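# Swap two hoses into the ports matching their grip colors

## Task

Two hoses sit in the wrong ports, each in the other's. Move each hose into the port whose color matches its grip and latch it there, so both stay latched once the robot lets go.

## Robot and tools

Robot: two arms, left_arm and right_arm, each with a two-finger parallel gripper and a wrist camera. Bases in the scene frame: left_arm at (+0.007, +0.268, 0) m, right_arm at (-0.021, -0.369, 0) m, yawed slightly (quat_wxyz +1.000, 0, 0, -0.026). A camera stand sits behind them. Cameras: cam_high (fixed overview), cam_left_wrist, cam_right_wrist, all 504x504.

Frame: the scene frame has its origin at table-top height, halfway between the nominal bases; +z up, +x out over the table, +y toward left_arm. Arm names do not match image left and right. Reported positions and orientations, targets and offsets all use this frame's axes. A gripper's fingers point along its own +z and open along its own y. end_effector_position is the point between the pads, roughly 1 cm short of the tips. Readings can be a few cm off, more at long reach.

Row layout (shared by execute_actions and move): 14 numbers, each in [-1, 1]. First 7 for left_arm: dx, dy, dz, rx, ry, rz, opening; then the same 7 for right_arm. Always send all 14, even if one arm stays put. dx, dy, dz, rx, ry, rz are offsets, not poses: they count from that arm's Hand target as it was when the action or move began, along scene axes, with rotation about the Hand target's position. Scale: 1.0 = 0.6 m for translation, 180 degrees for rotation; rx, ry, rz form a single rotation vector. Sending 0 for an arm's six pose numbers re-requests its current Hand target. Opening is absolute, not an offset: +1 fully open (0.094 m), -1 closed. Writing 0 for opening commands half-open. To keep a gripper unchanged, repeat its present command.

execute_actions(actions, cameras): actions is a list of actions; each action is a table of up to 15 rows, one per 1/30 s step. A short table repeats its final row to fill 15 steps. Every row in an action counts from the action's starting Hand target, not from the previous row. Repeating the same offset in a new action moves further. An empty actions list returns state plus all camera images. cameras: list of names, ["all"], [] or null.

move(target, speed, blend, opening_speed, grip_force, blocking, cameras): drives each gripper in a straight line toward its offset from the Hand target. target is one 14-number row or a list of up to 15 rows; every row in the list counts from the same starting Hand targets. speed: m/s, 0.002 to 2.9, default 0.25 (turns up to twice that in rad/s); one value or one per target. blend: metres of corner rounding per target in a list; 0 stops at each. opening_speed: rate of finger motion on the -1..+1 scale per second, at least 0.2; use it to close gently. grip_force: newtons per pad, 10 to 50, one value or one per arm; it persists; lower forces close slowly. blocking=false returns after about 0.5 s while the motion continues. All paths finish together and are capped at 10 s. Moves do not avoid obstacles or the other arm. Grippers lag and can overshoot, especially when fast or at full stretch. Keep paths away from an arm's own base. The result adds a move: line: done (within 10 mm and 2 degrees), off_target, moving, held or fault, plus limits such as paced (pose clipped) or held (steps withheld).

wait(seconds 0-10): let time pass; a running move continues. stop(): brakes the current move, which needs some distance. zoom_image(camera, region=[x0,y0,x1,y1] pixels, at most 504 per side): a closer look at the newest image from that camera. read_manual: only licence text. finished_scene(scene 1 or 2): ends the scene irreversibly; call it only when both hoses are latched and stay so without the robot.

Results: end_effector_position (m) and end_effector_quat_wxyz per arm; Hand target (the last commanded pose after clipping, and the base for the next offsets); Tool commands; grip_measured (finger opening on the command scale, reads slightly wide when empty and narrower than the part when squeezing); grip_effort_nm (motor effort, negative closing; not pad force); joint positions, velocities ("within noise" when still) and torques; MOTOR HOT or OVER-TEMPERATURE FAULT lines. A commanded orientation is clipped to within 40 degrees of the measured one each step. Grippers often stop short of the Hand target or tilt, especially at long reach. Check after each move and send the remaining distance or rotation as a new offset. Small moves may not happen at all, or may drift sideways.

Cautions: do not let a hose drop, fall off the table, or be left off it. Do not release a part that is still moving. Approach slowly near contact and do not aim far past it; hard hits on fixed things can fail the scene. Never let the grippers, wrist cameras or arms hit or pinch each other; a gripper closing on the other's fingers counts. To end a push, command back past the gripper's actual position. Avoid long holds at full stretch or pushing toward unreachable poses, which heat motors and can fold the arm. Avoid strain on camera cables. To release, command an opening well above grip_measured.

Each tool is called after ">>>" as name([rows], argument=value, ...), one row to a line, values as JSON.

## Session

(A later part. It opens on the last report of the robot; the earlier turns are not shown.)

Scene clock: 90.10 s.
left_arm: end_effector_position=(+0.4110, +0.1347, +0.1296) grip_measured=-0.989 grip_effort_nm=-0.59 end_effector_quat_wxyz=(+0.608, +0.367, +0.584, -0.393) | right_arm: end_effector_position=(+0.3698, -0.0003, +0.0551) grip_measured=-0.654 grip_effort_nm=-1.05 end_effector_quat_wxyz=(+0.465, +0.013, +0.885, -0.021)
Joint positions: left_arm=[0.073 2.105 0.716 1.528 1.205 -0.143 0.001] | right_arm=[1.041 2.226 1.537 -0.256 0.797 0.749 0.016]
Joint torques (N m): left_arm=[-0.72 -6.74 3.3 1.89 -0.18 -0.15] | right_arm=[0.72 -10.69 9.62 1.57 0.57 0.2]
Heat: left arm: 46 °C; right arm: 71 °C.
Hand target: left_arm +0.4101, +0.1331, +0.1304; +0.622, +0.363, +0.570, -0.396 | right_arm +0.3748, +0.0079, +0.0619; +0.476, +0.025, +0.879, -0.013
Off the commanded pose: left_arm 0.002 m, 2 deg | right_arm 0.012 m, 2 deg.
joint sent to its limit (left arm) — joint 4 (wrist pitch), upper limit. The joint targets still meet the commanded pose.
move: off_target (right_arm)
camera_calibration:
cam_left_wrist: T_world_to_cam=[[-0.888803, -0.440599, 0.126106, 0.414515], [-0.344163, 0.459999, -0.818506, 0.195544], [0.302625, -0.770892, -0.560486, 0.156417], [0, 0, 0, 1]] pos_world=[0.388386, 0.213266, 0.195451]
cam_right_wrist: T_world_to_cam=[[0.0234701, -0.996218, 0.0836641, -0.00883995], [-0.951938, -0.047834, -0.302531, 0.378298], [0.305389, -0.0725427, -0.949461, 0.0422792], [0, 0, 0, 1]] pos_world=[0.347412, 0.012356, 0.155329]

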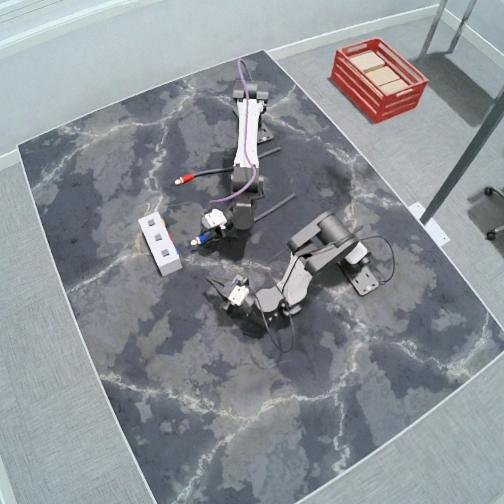

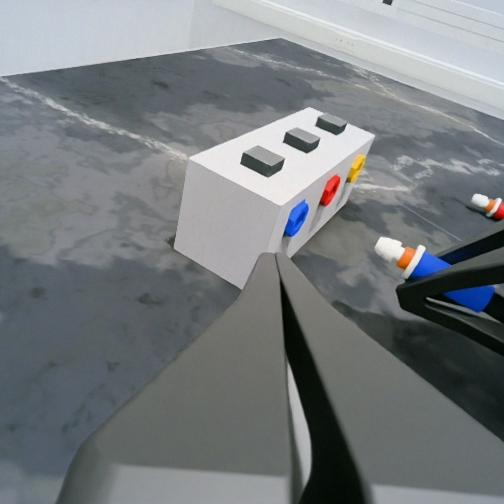

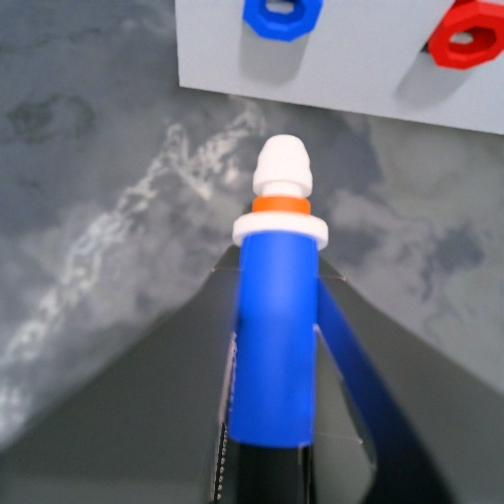

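>>> move(target=[0,0,0,0,0,0,-1, 0.068,0.003,-0.0157,0.0015,0.0222,-0.0083,-0.95], speed=0.12, cameras=["cam_left_wrist","cam_right_wrist"])

>>> zoom_image(camera="cam_left_wrist", region=[260, 160, 440, 340])

>>> zoom_image(camera="cam_right_wrist", region=[160, 40, 360, 240])

Scene clock: 92.63 s.
left_arm: end_effector_position=(+0.4110, +0.1347, +0.1297) grip_measured=-0.989 grip_effort_nm=-0.59 end_effector_quat_wxyz=(+0.609, +0.366, +0.584, -0.393) | right_arm: end_effector_position=(+0.4114, +0.0003, +0.0484) grip_measured=-0.654 grip_effort_nm=-1.04 end_effector_quat_wxyz=(+0.440, +0.032, +0.897, -0.029)
Joint positions: left_arm=[0.073 2.105 0.716 1.528 1.204 -0.144 0.001] | right_arm=[0.966 2.349 1.763 -0.387 0.739 0.749 0.016]
Joint torques (N m): left_arm=[-0.73 -6.74 3.3 1.89 -0.17 -0.14] | right_arm=[0.55 -11.66 9.85 1.52 0.33 0.11]
Heat: left arm: 45 °C; right arm: 71 °C.
Hand target: left_arm +0.4101, +0.1331, +0.1304; +0.622, +0.363, +0.570, -0.396 | right_arm +0.4158, +0.0097, +0.0525; +0.445, +0.038, +0.894, -0.018
Off the commanded pose: left_arm 0.002 m, 2 deg | right_arm 0.011 m, 2 deg.
joint sent to its limit (left arm) — joint 4 (wrist pitch), upper limit. The joint targets still meet the commanded pose.
move: off_target (right_arm)
camera_calibration:
cam_left_wrist: T_world_to_cam=[[-0.888658, -0.440881, 0.126143, 0.4145], [-0.344269, 0.4597, -0.81863, 0.195755], [0.30293, -0.770909, -0.560298, 0.156322], [0, 0, 0, 1]] pos_world=[0.388386, 0.213266, 0.195551]
cam_right_wrist: T_world_to_cam=[[-0.0140704, -0.996706, 0.0798697, 0.00701343], [-0.968446, -0.00629353, -0.249146, 0.420113], [0.248828, -0.080855, -0.965167, 0.0472547], [0, 0, 0, 1]] pos_world=[0.395197, 0.0134551, 0.149718]
Images, in order (width x height): cam_left_wrist 504x504, cam_right_wrist 504x504.

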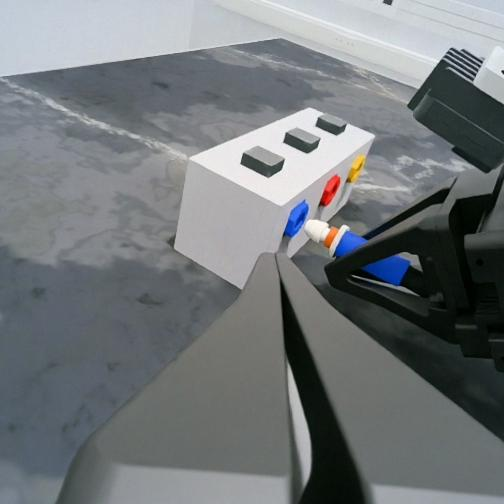

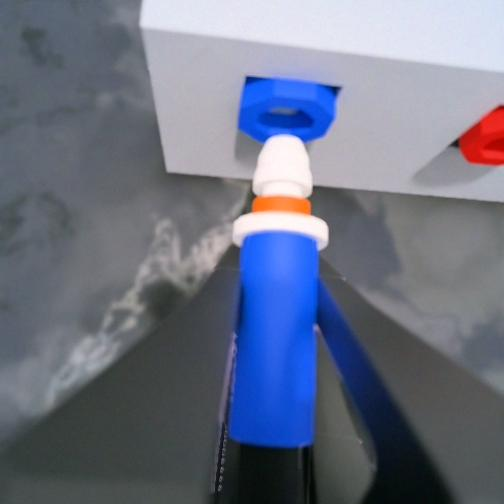

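Scaled by 2.800 from the camera's 504x504 image, which has a finer 720x720 frame.

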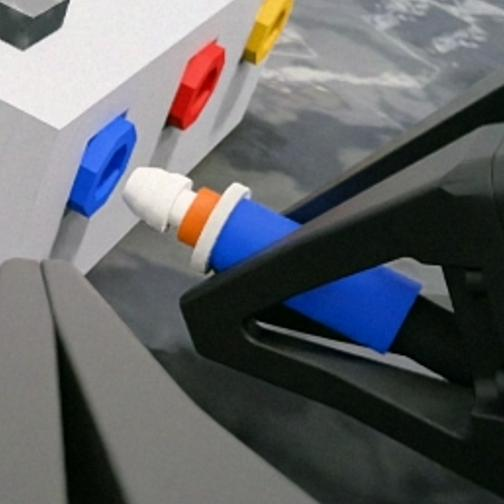

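Scaled by 2.520 from the camera's 504x504 image, which has a finer 720x720 frame.

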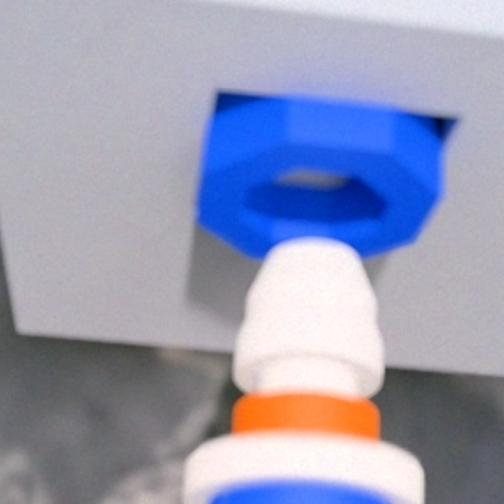

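>>> move(target=[0,0,0,0,0,0,-1, 0.035,0.0,0.011,0.0,0.0,-0.0083,-0.95], speed=0.1, cameras=["cam_left_wrist","cam_right_wrist"])

>>> zoom_image(camera="cam_left_wrist", region=[260, 160, 440, 340])

>>> zoom_image(camera="cam_right_wrist", region=[160, 60, 360, 260])

Scene clock: 93.80 s.
left_arm: end_effector_position=(+0.4110, +0.1347, +0.1297) grip_measured=-0.989 grip_effort_nm=-0.59 end_effector_quat_wxyz=(+0.609, +0.366, +0.584, -0.393) | right_arm: end_effector_position=(+0.4187, +0.0078, +0.0509) grip_measured=-0.654 grip_effort_nm=-1.05 end_effector_quat_wxyz=(+0.429, +0.028, +0.902, -0.036)
Joint positions: left_arm=[0.073 2.105 0.716 1.528 1.204 -0.144 0.001] | right_arm=[0.961 2.401 1.885 -0.484 0.727 0.749 0.016]
Joint torques (N m): left_arm=[-0.72 -6.75 3.32 1.89 -0.17 -0.14] | right_arm=[-1.58 -11.81 10.44 1.81 0.45 0.11]
Heat: left arm: 45 °C; right arm: 71 °C.
Hand target: left_arm +0.4101, +0.1331, +0.1304; +0.622, +0.363, +0.570, -0.396 | right_arm +0.4367, +0.0097, +0.0592; +0.445, +0.049, +0.894, -0.024
Off the commanded pose: left_arm 0.002 m, 2 deg | right_arm 0.020 m, 4 deg.
joint sent to its limit (left arm) — joint 4 (wrist pitch), upper limit. The joint targets still meet the commanded pose.
move: off_target (right_arm)
camera_calibration:
cam_left_wrist: T_world_to_cam=[[-0.888658, -0.440881, 0.126143, 0.4145], [-0.344269, 0.4597, -0.81863, 0.195755], [0.30293, -0.770909, -0.560298, 0.156322], [0, 0, 0, 1]] pos_world=[0.388386, 0.213266, 0.195551]
cam_right_wrist: T_world_to_cam=[[-0.0101187, -0.995368, 0.0956075, 0.011951], [-0.97432, -0.0116939, -0.224863, 0.429098], [0.224939, -0.0954276, -0.969689, 0.0588647], [0, 0, 0, 1]] pos_world=[0.404959, 0.0225308, 0.152426]
Images, in order (width x height): cam_left_wrist 504x504, cam_right_wrist 504x504.

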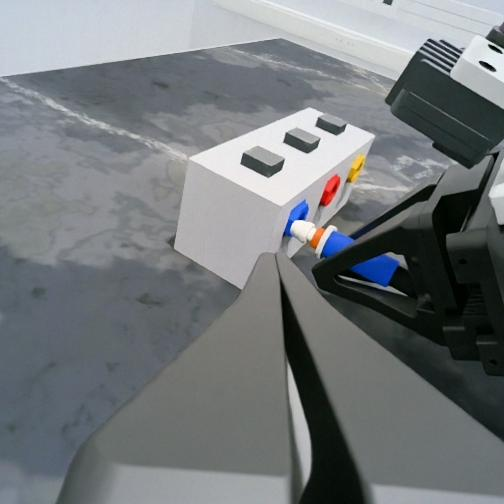

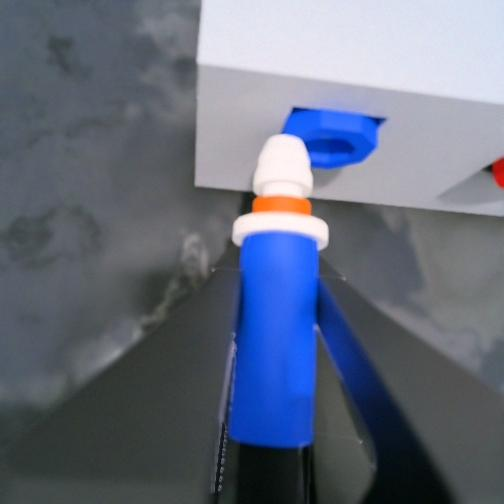

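Scaled by 2.800 from the camera's 504x504 image, which has a finer 720x720 frame.

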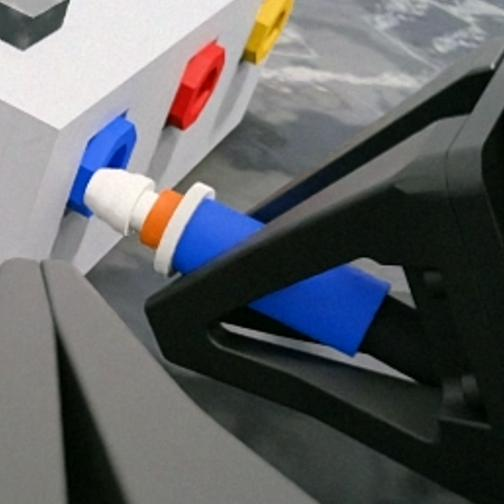

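Scaled by 2.520 from the camera's 504x504 image, which has a finer 720x720 frame.

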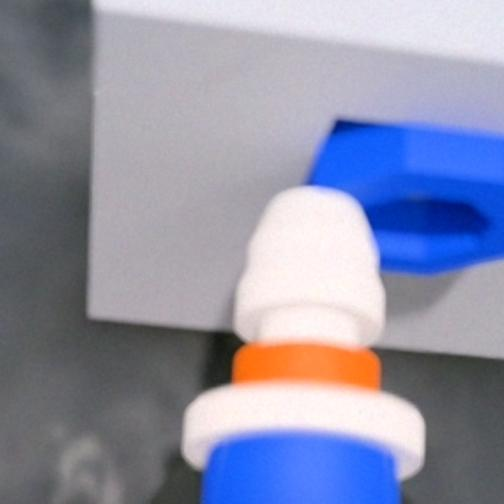

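>>> move([
  [0,0,0,0,0,0,-1, -0.05,-0.045,-0.004,0.0,0.0,0,-0.95],
  [0,0,0,0,0,0,-1, -0.03,-0.012,-0.002,0.0,0.0,0,-0.95],
], speed=0.12, cameras=["cam_left_wrist","cam_right_wrist"])

>>> zoom_image(camera="cam_left_wrist", region=[260, 160, 440, 340])

>>> zoom_image(camera="cam_right_wrist", region=[160, 60, 360, 260])

Scene clock: 95.83 s.
left_arm: end_effector_position=(+0.4110, +0.1347, +0.1297) grip_measured=-0.989 grip_effort_nm=-0.59 end_effector_quat_wxyz=(+0.609, +0.366, +0.584, -0.393) | right_arm: end_effector_position=(+0.4148, -0.0041, +0.0536) grip_measured=-0.654 grip_effort_nm=-1.05 end_effector_quat_wxyz=(+0.437, +0.041, +0.898, -0.031)
Joint positions: left_arm=[0.073 2.105 0.716 1.528 1.204 -0.144 0.001] | right_arm=[0.955 2.344 1.781 -0.418 0.735 0.762 0.016]
Joint torques (N m): left_arm=[-0.73 -6.75 3.32 1.89 -0.18 -0.14] | right_arm=[0.62 -11.81 9.4 1.48 0.48 0.2]
Heat: left arm: 45 °C; right arm: 72 °C.
Hand target: left_arm +0.4101, +0.1331, +0.1304; +0.622, +0.363, +0.570, -0.396 | right_arm +0.4187, +0.0025, +0.0580; +0.445, +0.049, +0.894, -0.024
Off the commanded pose: left_arm 0.002 m, 2 deg | right_arm 0.009 m, 2 deg.
joint sent to its limit (left arm) — joint 4 (wrist pitch), upper limit. The joint targets still meet the commanded pose.
move: done
camera_calibration:
cam_left_wrist: T_world_to_cam=[[-0.888658, -0.440881, 0.126143, 0.4145], [-0.344269, 0.4597, -0.81863, 0.195755], [0.30293, -0.770909, -0.560298, 0.156322], [0, 0, 0, 1]] pos_world=[0.388386, 0.213266, 0.195551]
cam_right_wrist: T_world_to_cam=[[-0.0293088, -0.996806, 0.074289, 0.00891975], [-0.969967, 0.0104084, -0.243015, 0.425083], [0.241466, -0.0791803, -0.967174, 0.0542558], [0, 0, 0, 1]] pos_world=[0.399477, 0.00876281, 0.155114]
Images, in order (width x height): cam_left_wrist 504x504, cam_right_wrist 504x504.

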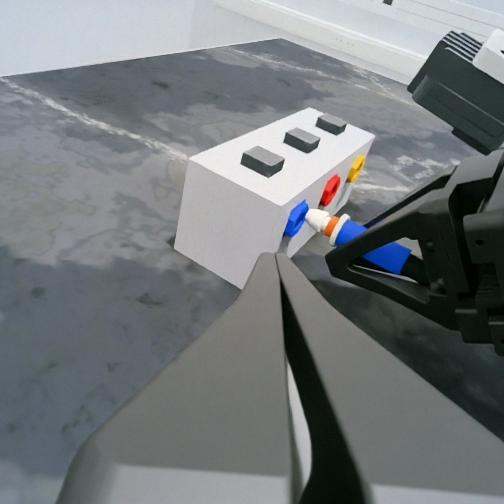

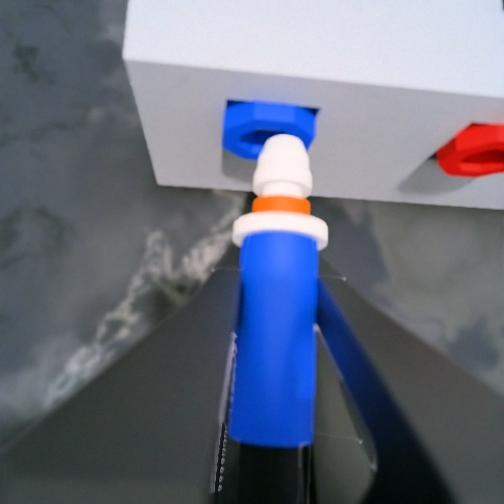

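Scaled by 2.800 from the camera's 504x504 image, which has a finer 720x720 frame.

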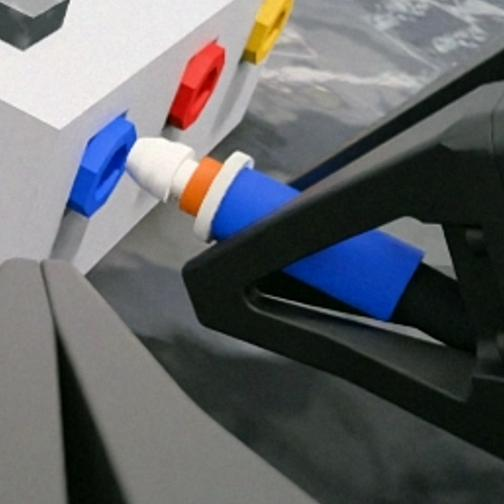

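Scaled by 2.520 from the camera's 504x504 image, which has a finer 720x720 frame.

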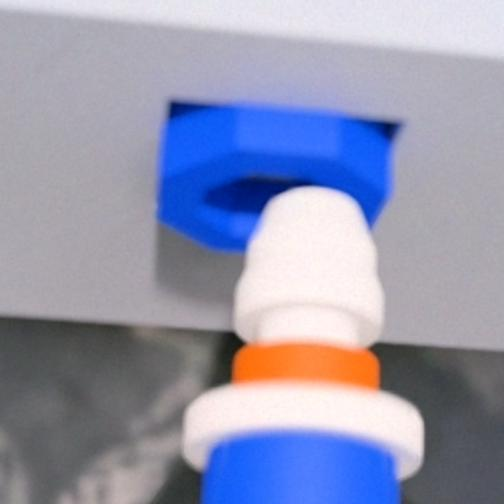

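>>> move([
  [0,0,0,0,0,0,-1, -0.04,-0.02,-0.025,0.0,0.0,0,-0.95],
  [0,0,0,0,0,0,-1, -0.007,0.0085,-0.007,0.0,0.0,0,-0.95],
], speed=0.12, cameras=["cam_left_wrist","cam_right_wrist"])

>>> zoom_image(camera="cam_left_wrist", region=[260, 160, 440, 340])

>>> zoom_image(camera="cam_right_wrist", region=[160, 60, 360, 260])

Scene clock: 98.00 s.
left_arm: end_effector_position=(+0.4110, +0.1347, +0.1297) grip_measured=-0.989 grip_effort_nm=-0.59 end_effector_quat_wxyz=(+0.609, +0.366, +0.584, -0.393) | right_arm: end_effector_position=(+0.4077, +0.0034, +0.0499) grip_measured=-0.654 grip_effort_nm=-1.04 end_effector_quat_wxyz=(+0.440, +0.044, +0.896, -0.030)
Joint positions: left_arm=[0.073 2.105 0.716 1.528 1.204 -0.144 0.001] | right_arm=[0.978 2.358 1.788 -0.423 0.754 0.791 0.016]
Joint torques (N m): left_arm=[-0.7 -6.74 3.3 1.89 -0.17 -0.14] | right_arm=[-0.21 -11.86 9.51 1.47 0.34 0.02]
Heat: left arm: 45 °C; right arm: 72 °C.
Hand target: left_arm +0.4101, +0.1331, +0.1304; +0.622, +0.363, +0.570, -0.396 | right_arm +0.4145, +0.0076, +0.0538; +0.445, +0.049, +0.894, -0.024
Off the commanded pose: left_arm 0.002 m, 2 deg | right_arm 0.009 m, 1 deg.
joint sent to its limit (left arm) — joint 4 (wrist pitch), upper limit. The joint targets still meet the commanded pose.
move: done
camera_calibration:
cam_left_wrist: T_world_to_cam=[[-0.888658, -0.440881, 0.126143, 0.4145], [-0.344269, 0.4597, -0.81863, 0.195755], [0.30293, -0.770909, -0.560298, 0.156322], [0, 0, 0, 1]] pos_world=[0.388386, 0.213266, 0.195551]
cam_right_wrist: T_world_to_cam=[[-0.0355295, -0.996874, 0.0705743, 0.0191485], [-0.967855, 0.0167289, -0.250952, 0.416607], [0.248987, -0.0772219, -0.965423, 0.0498385], [0, 0, 0, 1]] pos_world=[0.391487, 0.0159678, 0.151312]
Images, in order (width x height): cam_left_wrist 504x504, cam_right_wrist 504x504.

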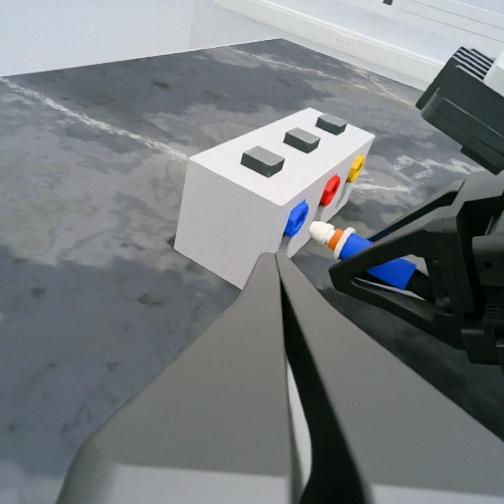

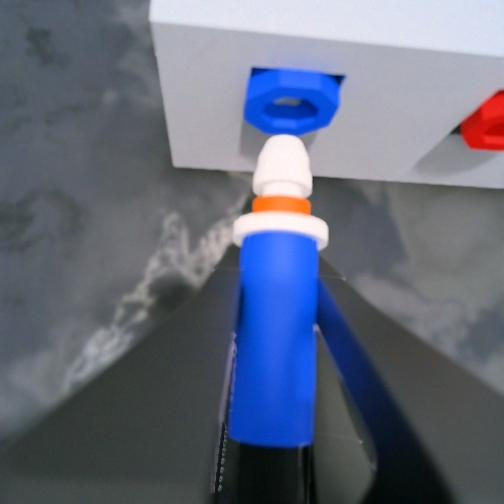

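Scaled by 2.800 from the camera's 504x504 image, which has a finer 720x720 frame.

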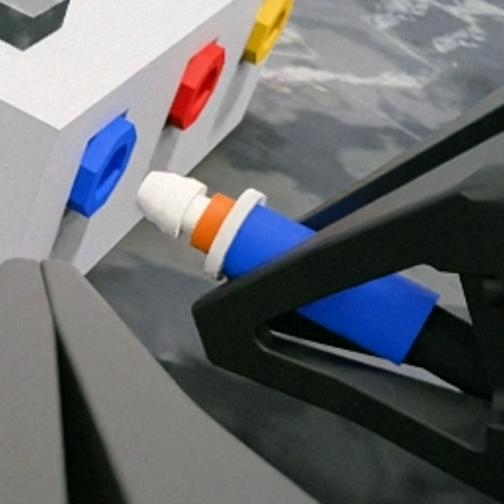

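Scaled by 2.520 from the camera's 504x504 image, which has a finer 720x720 frame.

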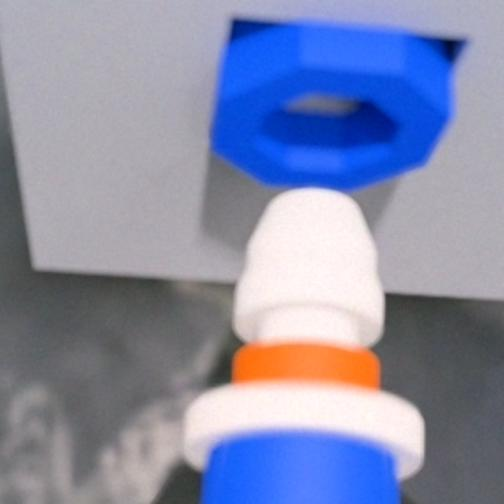

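>>> move(target=[0,0,0,0,0,0,-1, 0.035,-0.021,0.004,0.0,0.0,0.003,-0.95], speed=0.1, cameras=["cam_left_wrist","cam_right_wrist"])

>>> zoom_image(camera="cam_left_wrist", region=[260, 160, 440, 340])

>>> zoom_image(camera="cam_right_wrist", region=[160, 60, 360, 260])

Scene clock: 99.33 s.
left_arm: end_effector_position=(+0.4110, +0.1347, +0.1297) grip_measured=-0.989 grip_effort_nm=-0.59 end_effector_quat_wxyz=(+0.609, +0.366, +0.584, -0.393) | right_arm: end_effector_position=(+0.4182, -0.0054, +0.0462) grip_measured=-0.654 grip_effort_nm=-1.05 end_effector_quat_wxyz=(+0.427, +0.027, +0.903, -0.034)
Joint positions: left_arm=[0.073 2.105 0.716 1.528 1.204 -0.144 0.001] | right_arm=[0.943 2.358 1.788 -0.418 0.711 0.731 0.016]
Joint torques (N m): left_arm=[-0.7 -6.74 3.32 1.89 -0.18 -0.14] | right_arm=[-1.61 -12.45 8.9 1.97 0.45 0]
Heat: left arm: 45 °C; right arm: 72 °C.
Hand target: left_arm +0.4101, +0.1331, +0.1304; +0.622, +0.363, +0.570, -0.396 | right_arm +0.4356, -0.0050, +0.0562; +0.445, +0.045, +0.894, -0.022
Off the commanded pose: left_arm 0.002 m, 2 deg | right_arm 0.020 m, 3 deg.
joint sent to its limit (left arm) — joint 4 (wrist pitch), upper limit. The joint targets still meet the commanded pose.
move: off_target (right_arm)
camera_calibration:
cam_left_wrist: T_world_to_cam=[[-0.888658, -0.440881, 0.126143, 0.4145], [-0.344269, 0.4597, -0.81863, 0.195755], [0.30293, -0.770909, -0.560298, 0.156322], [0, 0, 0, 1]] pos_world=[0.388386, 0.213266, 0.195551]
cam_right_wrist: T_world_to_cam=[[-0.00702082, -0.995806, 0.0912155, -0.00184046], [-0.975202, -0.0133601, -0.220914, 0.427589], [0.221206, -0.0905045, -0.971018, 0.0547824], [0, 0, 0, 1]] pos_world=[0.404854, 0.00883794, 0.147823]
Images, in order (width x height): cam_left_wrist 504x504, cam_right_wrist 504x504.

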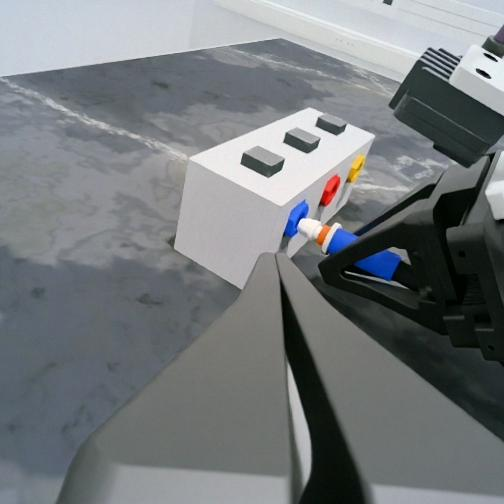

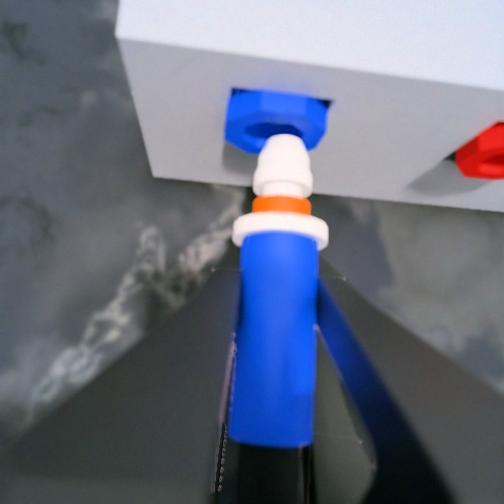

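Scaled by 2.800 from the camera's 504x504 image, which has a finer 720x720 frame.

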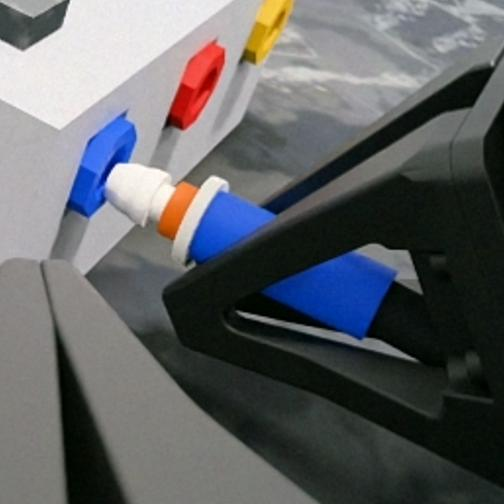

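Scaled by 2.520 from the camera's 504x504 image, which has a finer 720x720 frame.

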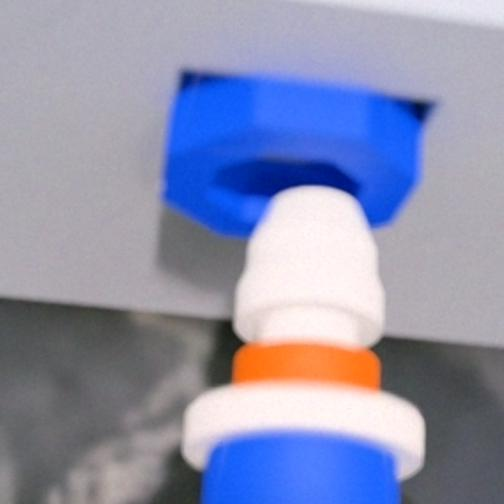

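>>> move([
  [0,0,0,0,0,0,-1, -0.0385,0.021,-0.003,0.0,0.0,0,-0.95],
  [0,0,0,0,0,0,-1, 0.002,0.009,0.006,0.0,0.0,0.0,-0.95],
], speed=0.1, cameras=["cam_left_wrist","cam_right_wrist"])

>>> zoom_image(camera="cam_left_wrist", region=[260, 160, 440, 340])

>>> zoom_image(camera="cam_right_wrist", region=[160, 60, 360, 260])

Scene clock: 101.23 s.
left_arm: end_effector_position=(+0.4110, +0.1347, +0.1297) grip_measured=-0.989 grip_effort_nm=-0.59 end_effector_quat_wxyz=(+0.609, +0.366, +0.584, -0.393) | right_arm: end_effector_position=(+0.4245, -0.0025, +0.0504) grip_measured=-0.654 grip_effort_nm=-1.05 end_effector_quat_wxyz=(+0.431, +0.034, +0.901, -0.027)
Joint positions: left_arm=[0.073 2.105 0.716 1.528 1.204 -0.144 0.001] | right_arm=[0.937 2.37 1.818 -0.418 0.708 0.734 0.016]
Joint torques (N m): left_arm=[-0.73 -6.72 3.3 1.89 -0.17 -0.14] | right_arm=[-0.55 -12.05 10.24 1.63 0.49 0.04]
Heat: left arm: 44 °C; right arm: 71 °C.
Hand target: left_arm +0.4101, +0.1331, +0.1304; +0.622, +0.363, +0.570, -0.396 | right_arm +0.4367, +0.0005, +0.0597; +0.445, +0.045, +0.894, -0.022
Off the commanded pose: left_arm 0.002 m, 2 deg | right_arm 0.016 m, 2 deg.
joint sent to its limit (left arm) — joint 4 (wrist pitch), upper limit. The joint targets still meet the commanded pose.
move: off_target (right_arm)
camera_calibration:
cam_left_wrist: T_world_to_cam=[[-0.888658, -0.440881, 0.126143, 0.4145], [-0.344269, 0.4597, -0.81863, 0.195755], [0.30293, -0.770909, -0.560298, 0.156322], [0, 0, 0, 1]] pos_world=[0.388386, 0.213266, 0.195551]
cam_right_wrist: T_world_to_cam=[[-0.0146122, -0.997196, 0.0733876, 0.00476949], [-0.972923, -0.00275187, -0.231112, 0.43434], [0.230666, -0.0747776, -0.970155, 0.0536832], [0, 0, 0, 1]] pos_world=[0.410266, 0.00996567, 0.152112]
Images, in order (width x height): cam_left_wrist 504x504, cam_right_wrist 504x504.

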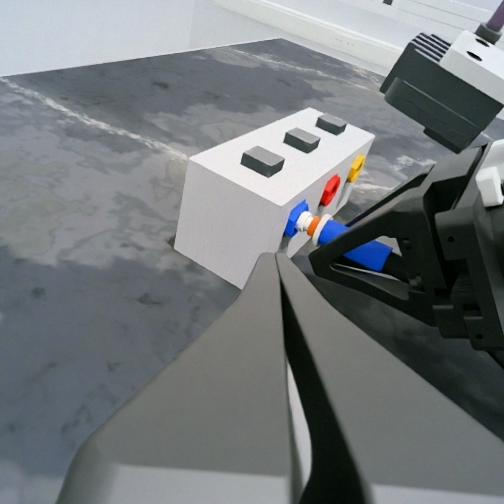

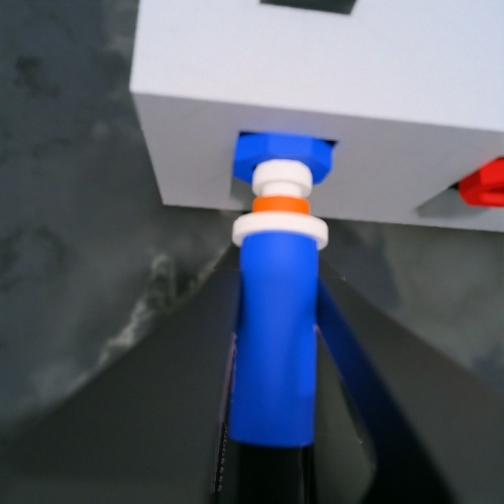

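Scaled by 2.800 from the camera's 504x504 image, which has a finer 720x720 frame.

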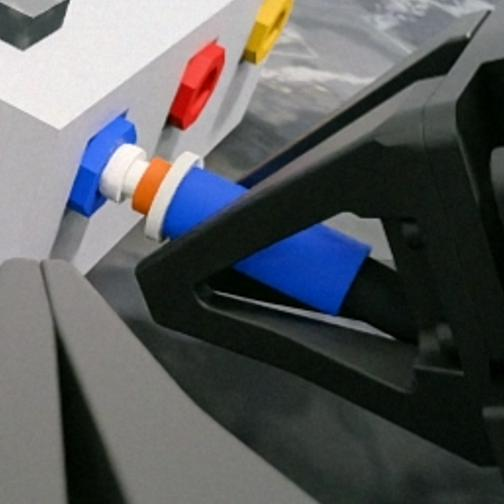

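Scaled by 2.520 from the camera's 504x504 image, which has a finer 720x720 frame.

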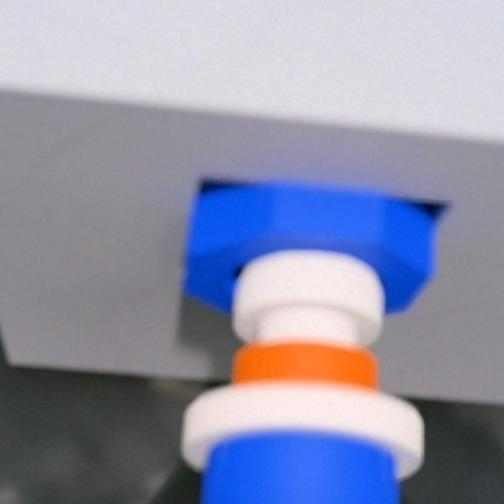

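>>> move(target=[0,0,0,0,0,0,-1, 0.07,-0.003,0.025,-0.0037,-0.0555,-0.022,-0.95], speed=0.1, cameras=["cam_left_wrist","cam_right_wrist"])

>>> zoom_image(camera="cam_left_wrist", region=[270, 160, 390, 280])

>>> zoom_image(camera="cam_right_wrist", region=[160, 60, 360, 260])

Scene clock: 102.93 s.
left_arm: end_effector_position=(+0.4110, +0.1347, +0.1297) grip_measured=-0.989 grip_effort_nm=-0.59 end_effector_quat_wxyz=(+0.609, +0.366, +0.584, -0.393) | right_arm: end_effector_position=(+0.4308, -0.0043, +0.0489) grip_measured=-0.654 grip_effort_nm=-1.05 end_effector_quat_wxyz=(+0.463, +0.019, +0.883, -0.074)
Joint positions: left_arm=[0.073 2.105 0.716 1.528 1.204 -0.144 0.001] | right_arm=[0.951 2.418 1.849 -0.394 0.819 0.671 0.016]
Joint torques (N m): left_arm=[-0.75 -6.75 3.32 1.89 -0.17 -0.14] | right_arm=[-4.18 -11.45 11.7 3.22 0.81 -0.06]
Heat: left arm: 44 °C; right arm: 71 °C.
Hand target: left_arm +0.4101, +0.1331, +0.1304; +0.622, +0.363, +0.570, -0.396 | right_arm +0.4788, -0.0014, +0.0749; +0.521, +0.075, +0.850, -0.038
Off the commanded pose: left_arm 0.002 m, 2 deg | right_arm 0.054 m, 11 deg.
joint sent to its limit (left arm) — joint 4 (wrist pitch), upper limit. The joint targets still meet the commanded pose.
move: off_target (right_arm)
camera_calibration:
cam_left_wrist: T_world_to_cam=[[-0.888658, -0.440881, 0.126143, 0.4145], [-0.344269, 0.4597, -0.81863, 0.195755], [0.30293, -0.770909, -0.560298, 0.156322], [0, 0, 0, 1]] pos_world=[0.388386, 0.213266, 0.195551]
cam_right_wrist: T_world_to_cam=[[-0.0345595, -0.984385, 0.172602, 0.00700614], [-0.95497, -0.0183969, -0.296132, 0.435457], [0.294683, -0.175064, -0.939422, 0.0211291], [0, 0, 0, 1]] pos_world=[0.409864, 0.0186067, 0.147593]
Images, in order (width x height): cam_left_wrist 504x504, cam_right_wrist 504x504.

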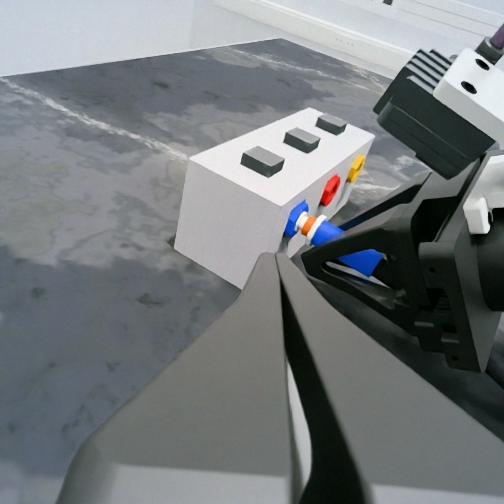

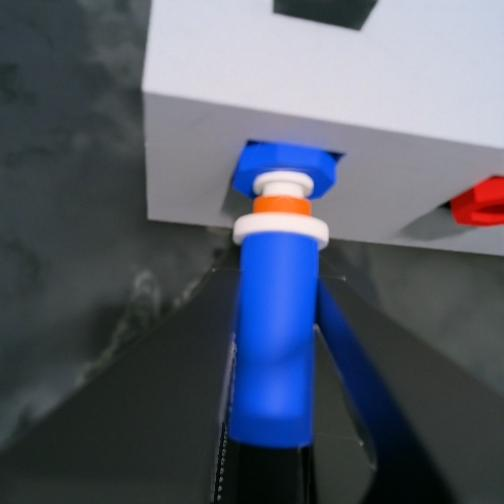

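Scaled by 4.200 from the camera's 504x504 image, which has a finer 720x720 frame.

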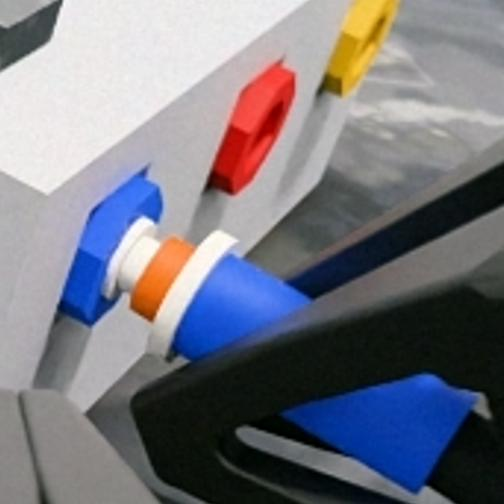

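Scaled by 2.520 from the camera's 504x504 image, which has a finer 720x720 frame.

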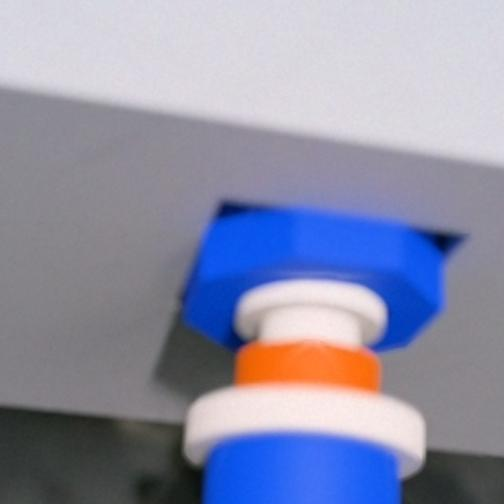

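>>> move(target=[0,0,0,0,0,0,-1, 0.085,-0.006,0.045,-0.0037,-0.0555,-0.035,-0.95], speed=0.15, cameras=["cam_left_wrist","cam_right_wrist"])

>>> zoom_image(camera="cam_left_wrist", region=[270, 160, 390, 280])

>>> zoom_image(camera="cam_right_wrist", region=[160, 60, 360, 260])

Scene clock: 104.40 s.
left_arm: end_effector_position=(+0.4110, +0.1347, +0.1297) grip_measured=-0.989 grip_effort_nm=-0.59 end_effector_quat_wxyz=(+0.609, +0.366, +0.584, -0.393) | right_arm: end_effector_position=(+0.4375, -0.0063, +0.0497) grip_measured=-0.654 grip_effort_nm=-1.05 end_effector_quat_wxyz=(+0.490, +0.010, +0.860, -0.141)
Joint positions: left_arm=[0.073 2.105 0.716 1.528 1.204 -0.144 0.001] | right_arm=[0.967 2.503 1.957 -0.448 0.962 0.632 0.016]
Joint torques (N m): left_arm=[-0.7 -6.75 3.3 1.89 -0.17 -0.15] | right_arm=[-8.57 -12.55 14.9 4.38 1.09 -0.14]
Heat: left arm: 44 °C; right arm: 72 °C.
Hand target: left_arm +0.4101, +0.1331, +0.1304; +0.622, +0.363, +0.570, -0.396 | right_arm +0.5297, -0.0050, +0.1017; +0.590, +0.122, +0.795, -0.065
Off the commanded pose: left_arm 0.002 m, 2 deg | right_arm 0.106 m, 21 deg.
joint sent to its limit (left arm) — joint 4 (wrist pitch), upper limit. The joint targets still meet the commanded pose.
move: off_target (right_arm)
camera_calibration:
cam_left_wrist: T_world_to_cam=[[-0.888658, -0.440881, 0.126143, 0.4145], [-0.344269, 0.4597, -0.81863, 0.195755], [0.30293, -0.770909, -0.560298, 0.156322], [0, 0, 0, 1]] pos_world=[0.388386, 0.213266, 0.195551]
cam_right_wrist: T_world_to_cam=[[-0.0919119, -0.951231, 0.294467, 0.0244659], [-0.934166, -0.0200275, -0.356277, 0.435861], [0.344799, -0.307827, -0.886767, -0.00581986], [0, 0, 0, 1]] pos_world=[0.411421, 0.0302105, 0.142922]
Images, in order (width x height): cam_left_wrist 504x504, cam_right_wrist 504x504.

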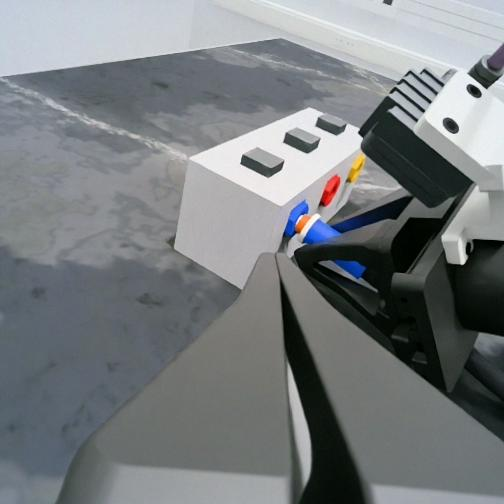

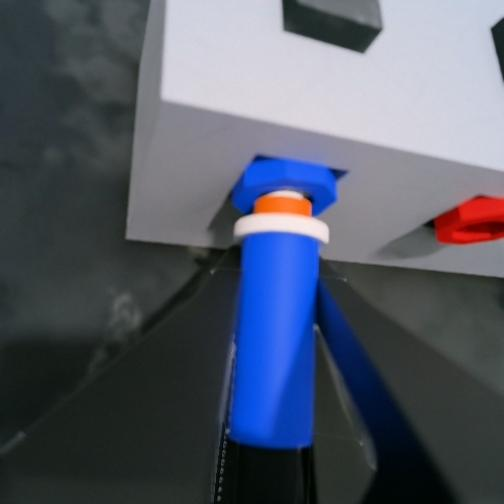

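Scaled by 4.200 from the camera's 504x504 image, which has a finer 720x720 frame.

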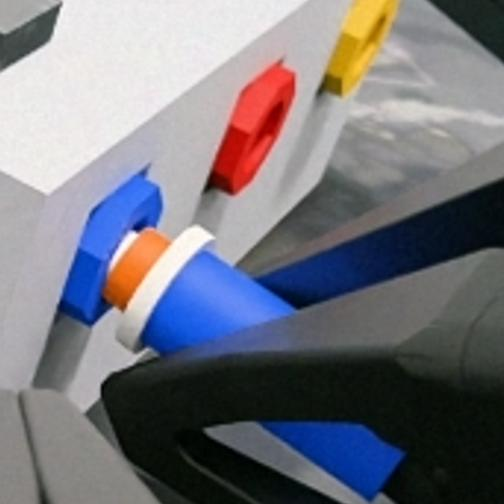

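Scaled by 2.520 from the camera's 504x504 image, which has a finer 720x720 frame.

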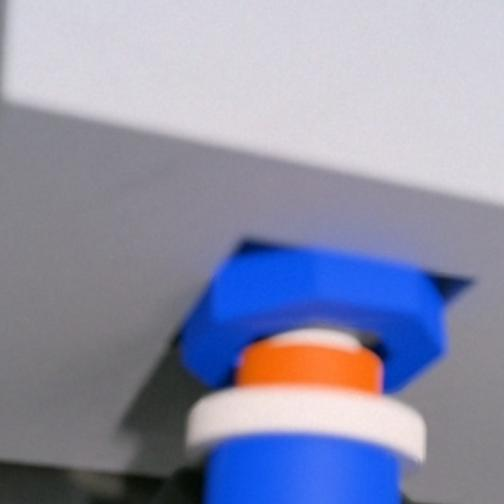

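>>> move(target=[0,0,0,0,0,0,-1, 0.01,0.0,0.07,0.0556,0.0,0.025,-0.95], speed=0.15, cameras=["cam_left_wrist","cam_right_wrist"])

>>> zoom_image(camera="cam_left_wrist", region=[270, 160, 390, 280])

>>> zoom_image(camera="cam_right_wrist", region=[160, 60, 360, 260])

Scene clock: 106.20 s.
left_arm: end_effector_position=(+0.4110, +0.1347, +0.1297) grip_measured=-0.989 grip_effort_nm=-0.58 end_effector_quat_wxyz=(+0.609, +0.366, +0.584, -0.393) | right_arm: end_effector_position=(+0.4375, -0.0042, +0.0520) grip_measured=-0.654 grip_effort_nm=-1.04 end_effector_quat_wxyz=(+0.455, +0.017, +0.885, -0.093)
Joint positions: left_arm=[0.073 2.105 0.716 1.528 1.204 -0.144 0.001] | right_arm=[0.944 2.462 1.957 -0.497 0.83 0.676 0.016]
Joint torques (N m): left_arm=[-0.72 -6.75 3.3 1.89 -0.17 -0.15] | right_arm=[-9.17 -20.21 10.52 4.75 0.93 0.11]
Heat: left arm: 44 °C; right arm: 74 °C.
Hand target: left_arm +0.4101, +0.1331, +0.1304; +0.622, +0.363, +0.570, -0.396 | right_arm +0.5357, -0.0049, +0.1437; +0.579, +0.141, +0.802, +0.028
Off the commanded pose: left_arm 0.002 m, 2 deg | right_arm 0.134 m, 26 deg.
joint sent to its limit (left arm) — joint 4 (wrist pitch), upper limit. The joint targets still meet the commanded pose.
move: off_target (right_arm)
camera_calibration:
cam_left_wrist: T_world_to_cam=[[-0.888658, -0.440881, 0.126143, 0.4145], [-0.344269, 0.4597, -0.81863, 0.195755], [0.30293, -0.770909, -0.560298, 0.156322], [0, 0, 0, 1]] pos_world=[0.388386, 0.213266, 0.195551]
cam_right_wrist: T_world_to_cam=[[-0.0466018, -0.977535, 0.205558, 0.0103857], [-0.960159, -0.0129275, -0.279153, 0.444169], [0.27554, -0.210377, -0.937987, 0.0302358], [0, 0, 0, 1]] pos_world=[0.418626, 0.0222553, 0.150217]
Images, in order (width x height): cam_left_wrist 504x504, cam_right_wrist 504x504.

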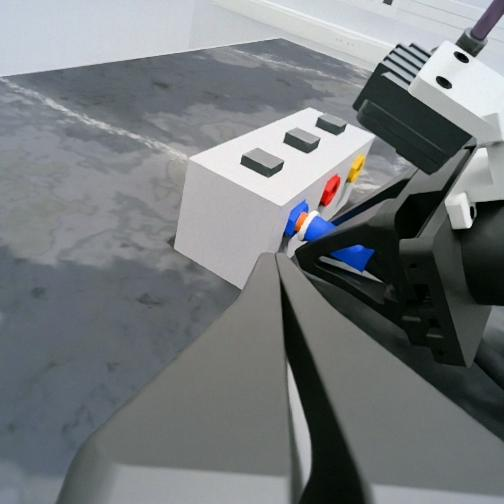

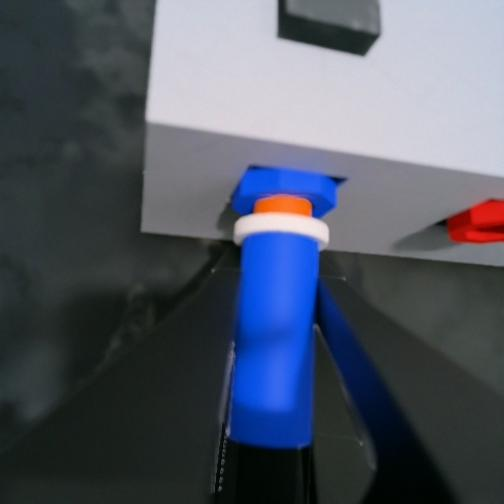

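Scaled by 4.200 from the camera's 504x504 image, which has a finer 720x720 frame.

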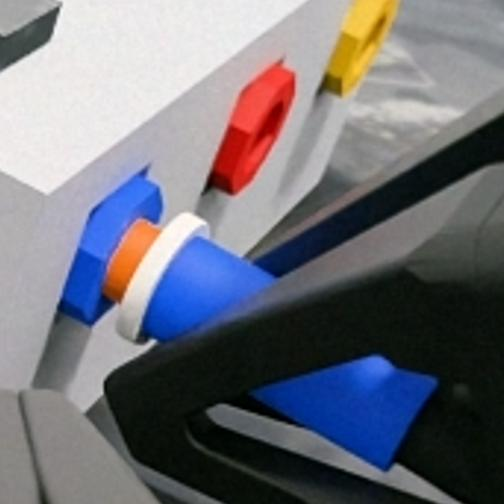

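Scaled by 2.520 from the camera's 504x504 image, which has a finer 720x720 frame.

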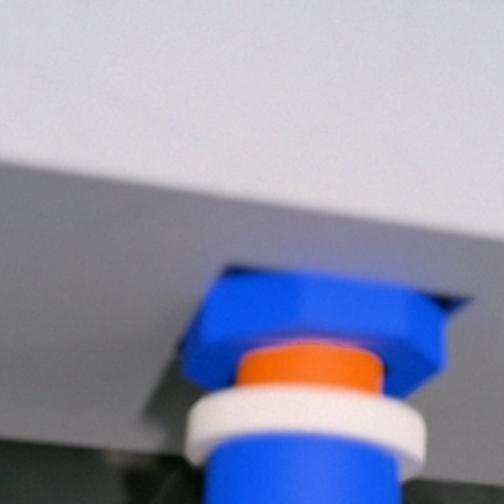

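>>> move(target=[0,0,0,0,0,0,-1, 0.06,0.0,0.0,0.01,-0.01,0.0,-0.95], speed=0.25, cameras=["cam_left_wrist","cam_right_wrist"])

>>> zoom_image(camera="cam_left_wrist", region=[270, 160, 390, 280])

>>> zoom_image(camera="cam_right_wrist", region=[160, 60, 360, 260])

Scene clock: 107.20 s.
left_arm: end_effector_position=(+0.4110, +0.1347, +0.1297) grip_measured=-0.989 grip_effort_nm=-0.58 end_effector_quat_wxyz=(+0.609, +0.366, +0.584, -0.393) | right_arm: end_effector_position=(+0.4436, -0.0054, +0.0520) grip_measured=-0.654 grip_effort_nm=-1.04 end_effector_quat_wxyz=(+0.444, +0.020, +0.893, -0.064)
Joint positions: left_arm=[0.073 2.105 0.716 1.528 1.204 -0.144 0.001] | right_arm=[0.92 2.44 1.931 -0.461 0.762 0.667 0.016]
Joint torques (N m): left_arm=[-0.73 -6.74 3.3 1.89 -0.18 -0.14] | right_arm=[-10.86 -16.39 14.94 5.1 1.23 -0.09]
Heat: left arm: 44 °C; right arm: 75 °C. Fold the right arm in close to its base, or ease its load, before you think long.
Hand target: left_arm +0.4101, +0.1331, +0.1304; +0.622, +0.363, +0.570, -0.396 | right_arm +0.5717, -0.0049, +0.1437; +0.590, +0.150, +0.793, +0.042
Off the commanded pose: left_arm 0.002 m, 2 deg | right_arm 0.158 m, 28 deg.
MOTOR HOT: joint 2 (shoulder) of the right arm reports 75 °C; the controller's stop level is 90 °C. To cool a motor, set the load down, stop pushing, or move to a pose that needs little force.
joint sent to its limit (left arm) — joint 4 (wrist pitch), upper limit. The joint targets still meet the commanded pose.
move: off_target (right_arm)
camera_calibration:
cam_left_wrist: T_world_to_cam=[[-0.888658, -0.440881, 0.126143, 0.4145], [-0.344269, 0.4597, -0.81863, 0.195755], [0.30293, -0.770909, -0.560298, 0.156322], [0, 0, 0, 1]] pos_world=[0.388386, 0.213266, 0.195551]
cam_right_wrist: T_world_to_cam=[[-0.0236372, -0.987923, 0.153135, 0.00196793], [-0.966495, -0.0165806, -0.256151, 0.451589], [0.255596, -0.154059, -0.95443, 0.0383448], [0, 0, 0, 1]] pos_world=[0.426704, 0.0153391, 0.151971]
Images, in order (width x height): cam_left_wrist 504x504, cam_right_wrist 504x504.

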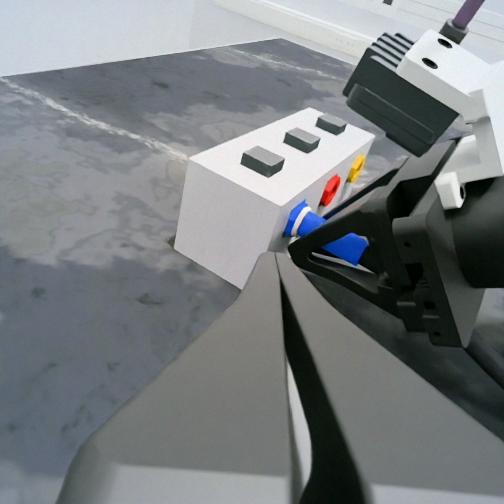

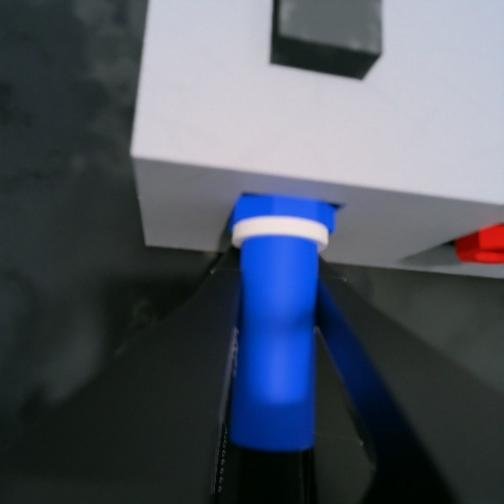

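Scaled by 4.200 from the camera's 504x504 image, which has a finer 720x720 frame.

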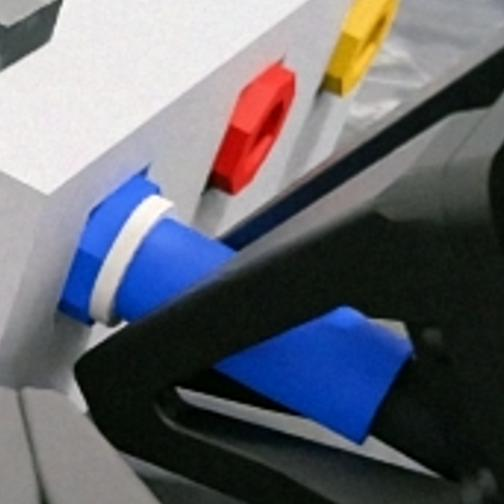

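Scaled by 2.520 from the camera's 504x504 image, which has a finer 720x720 frame.

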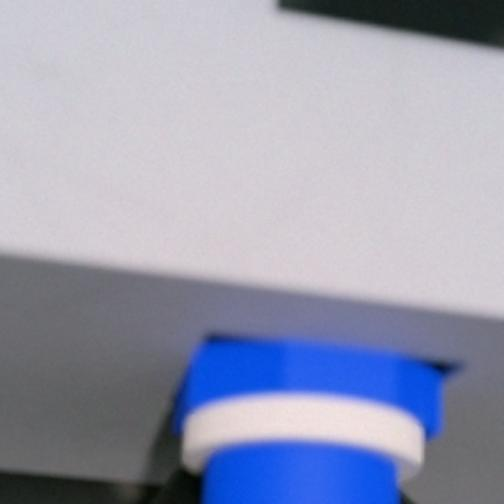

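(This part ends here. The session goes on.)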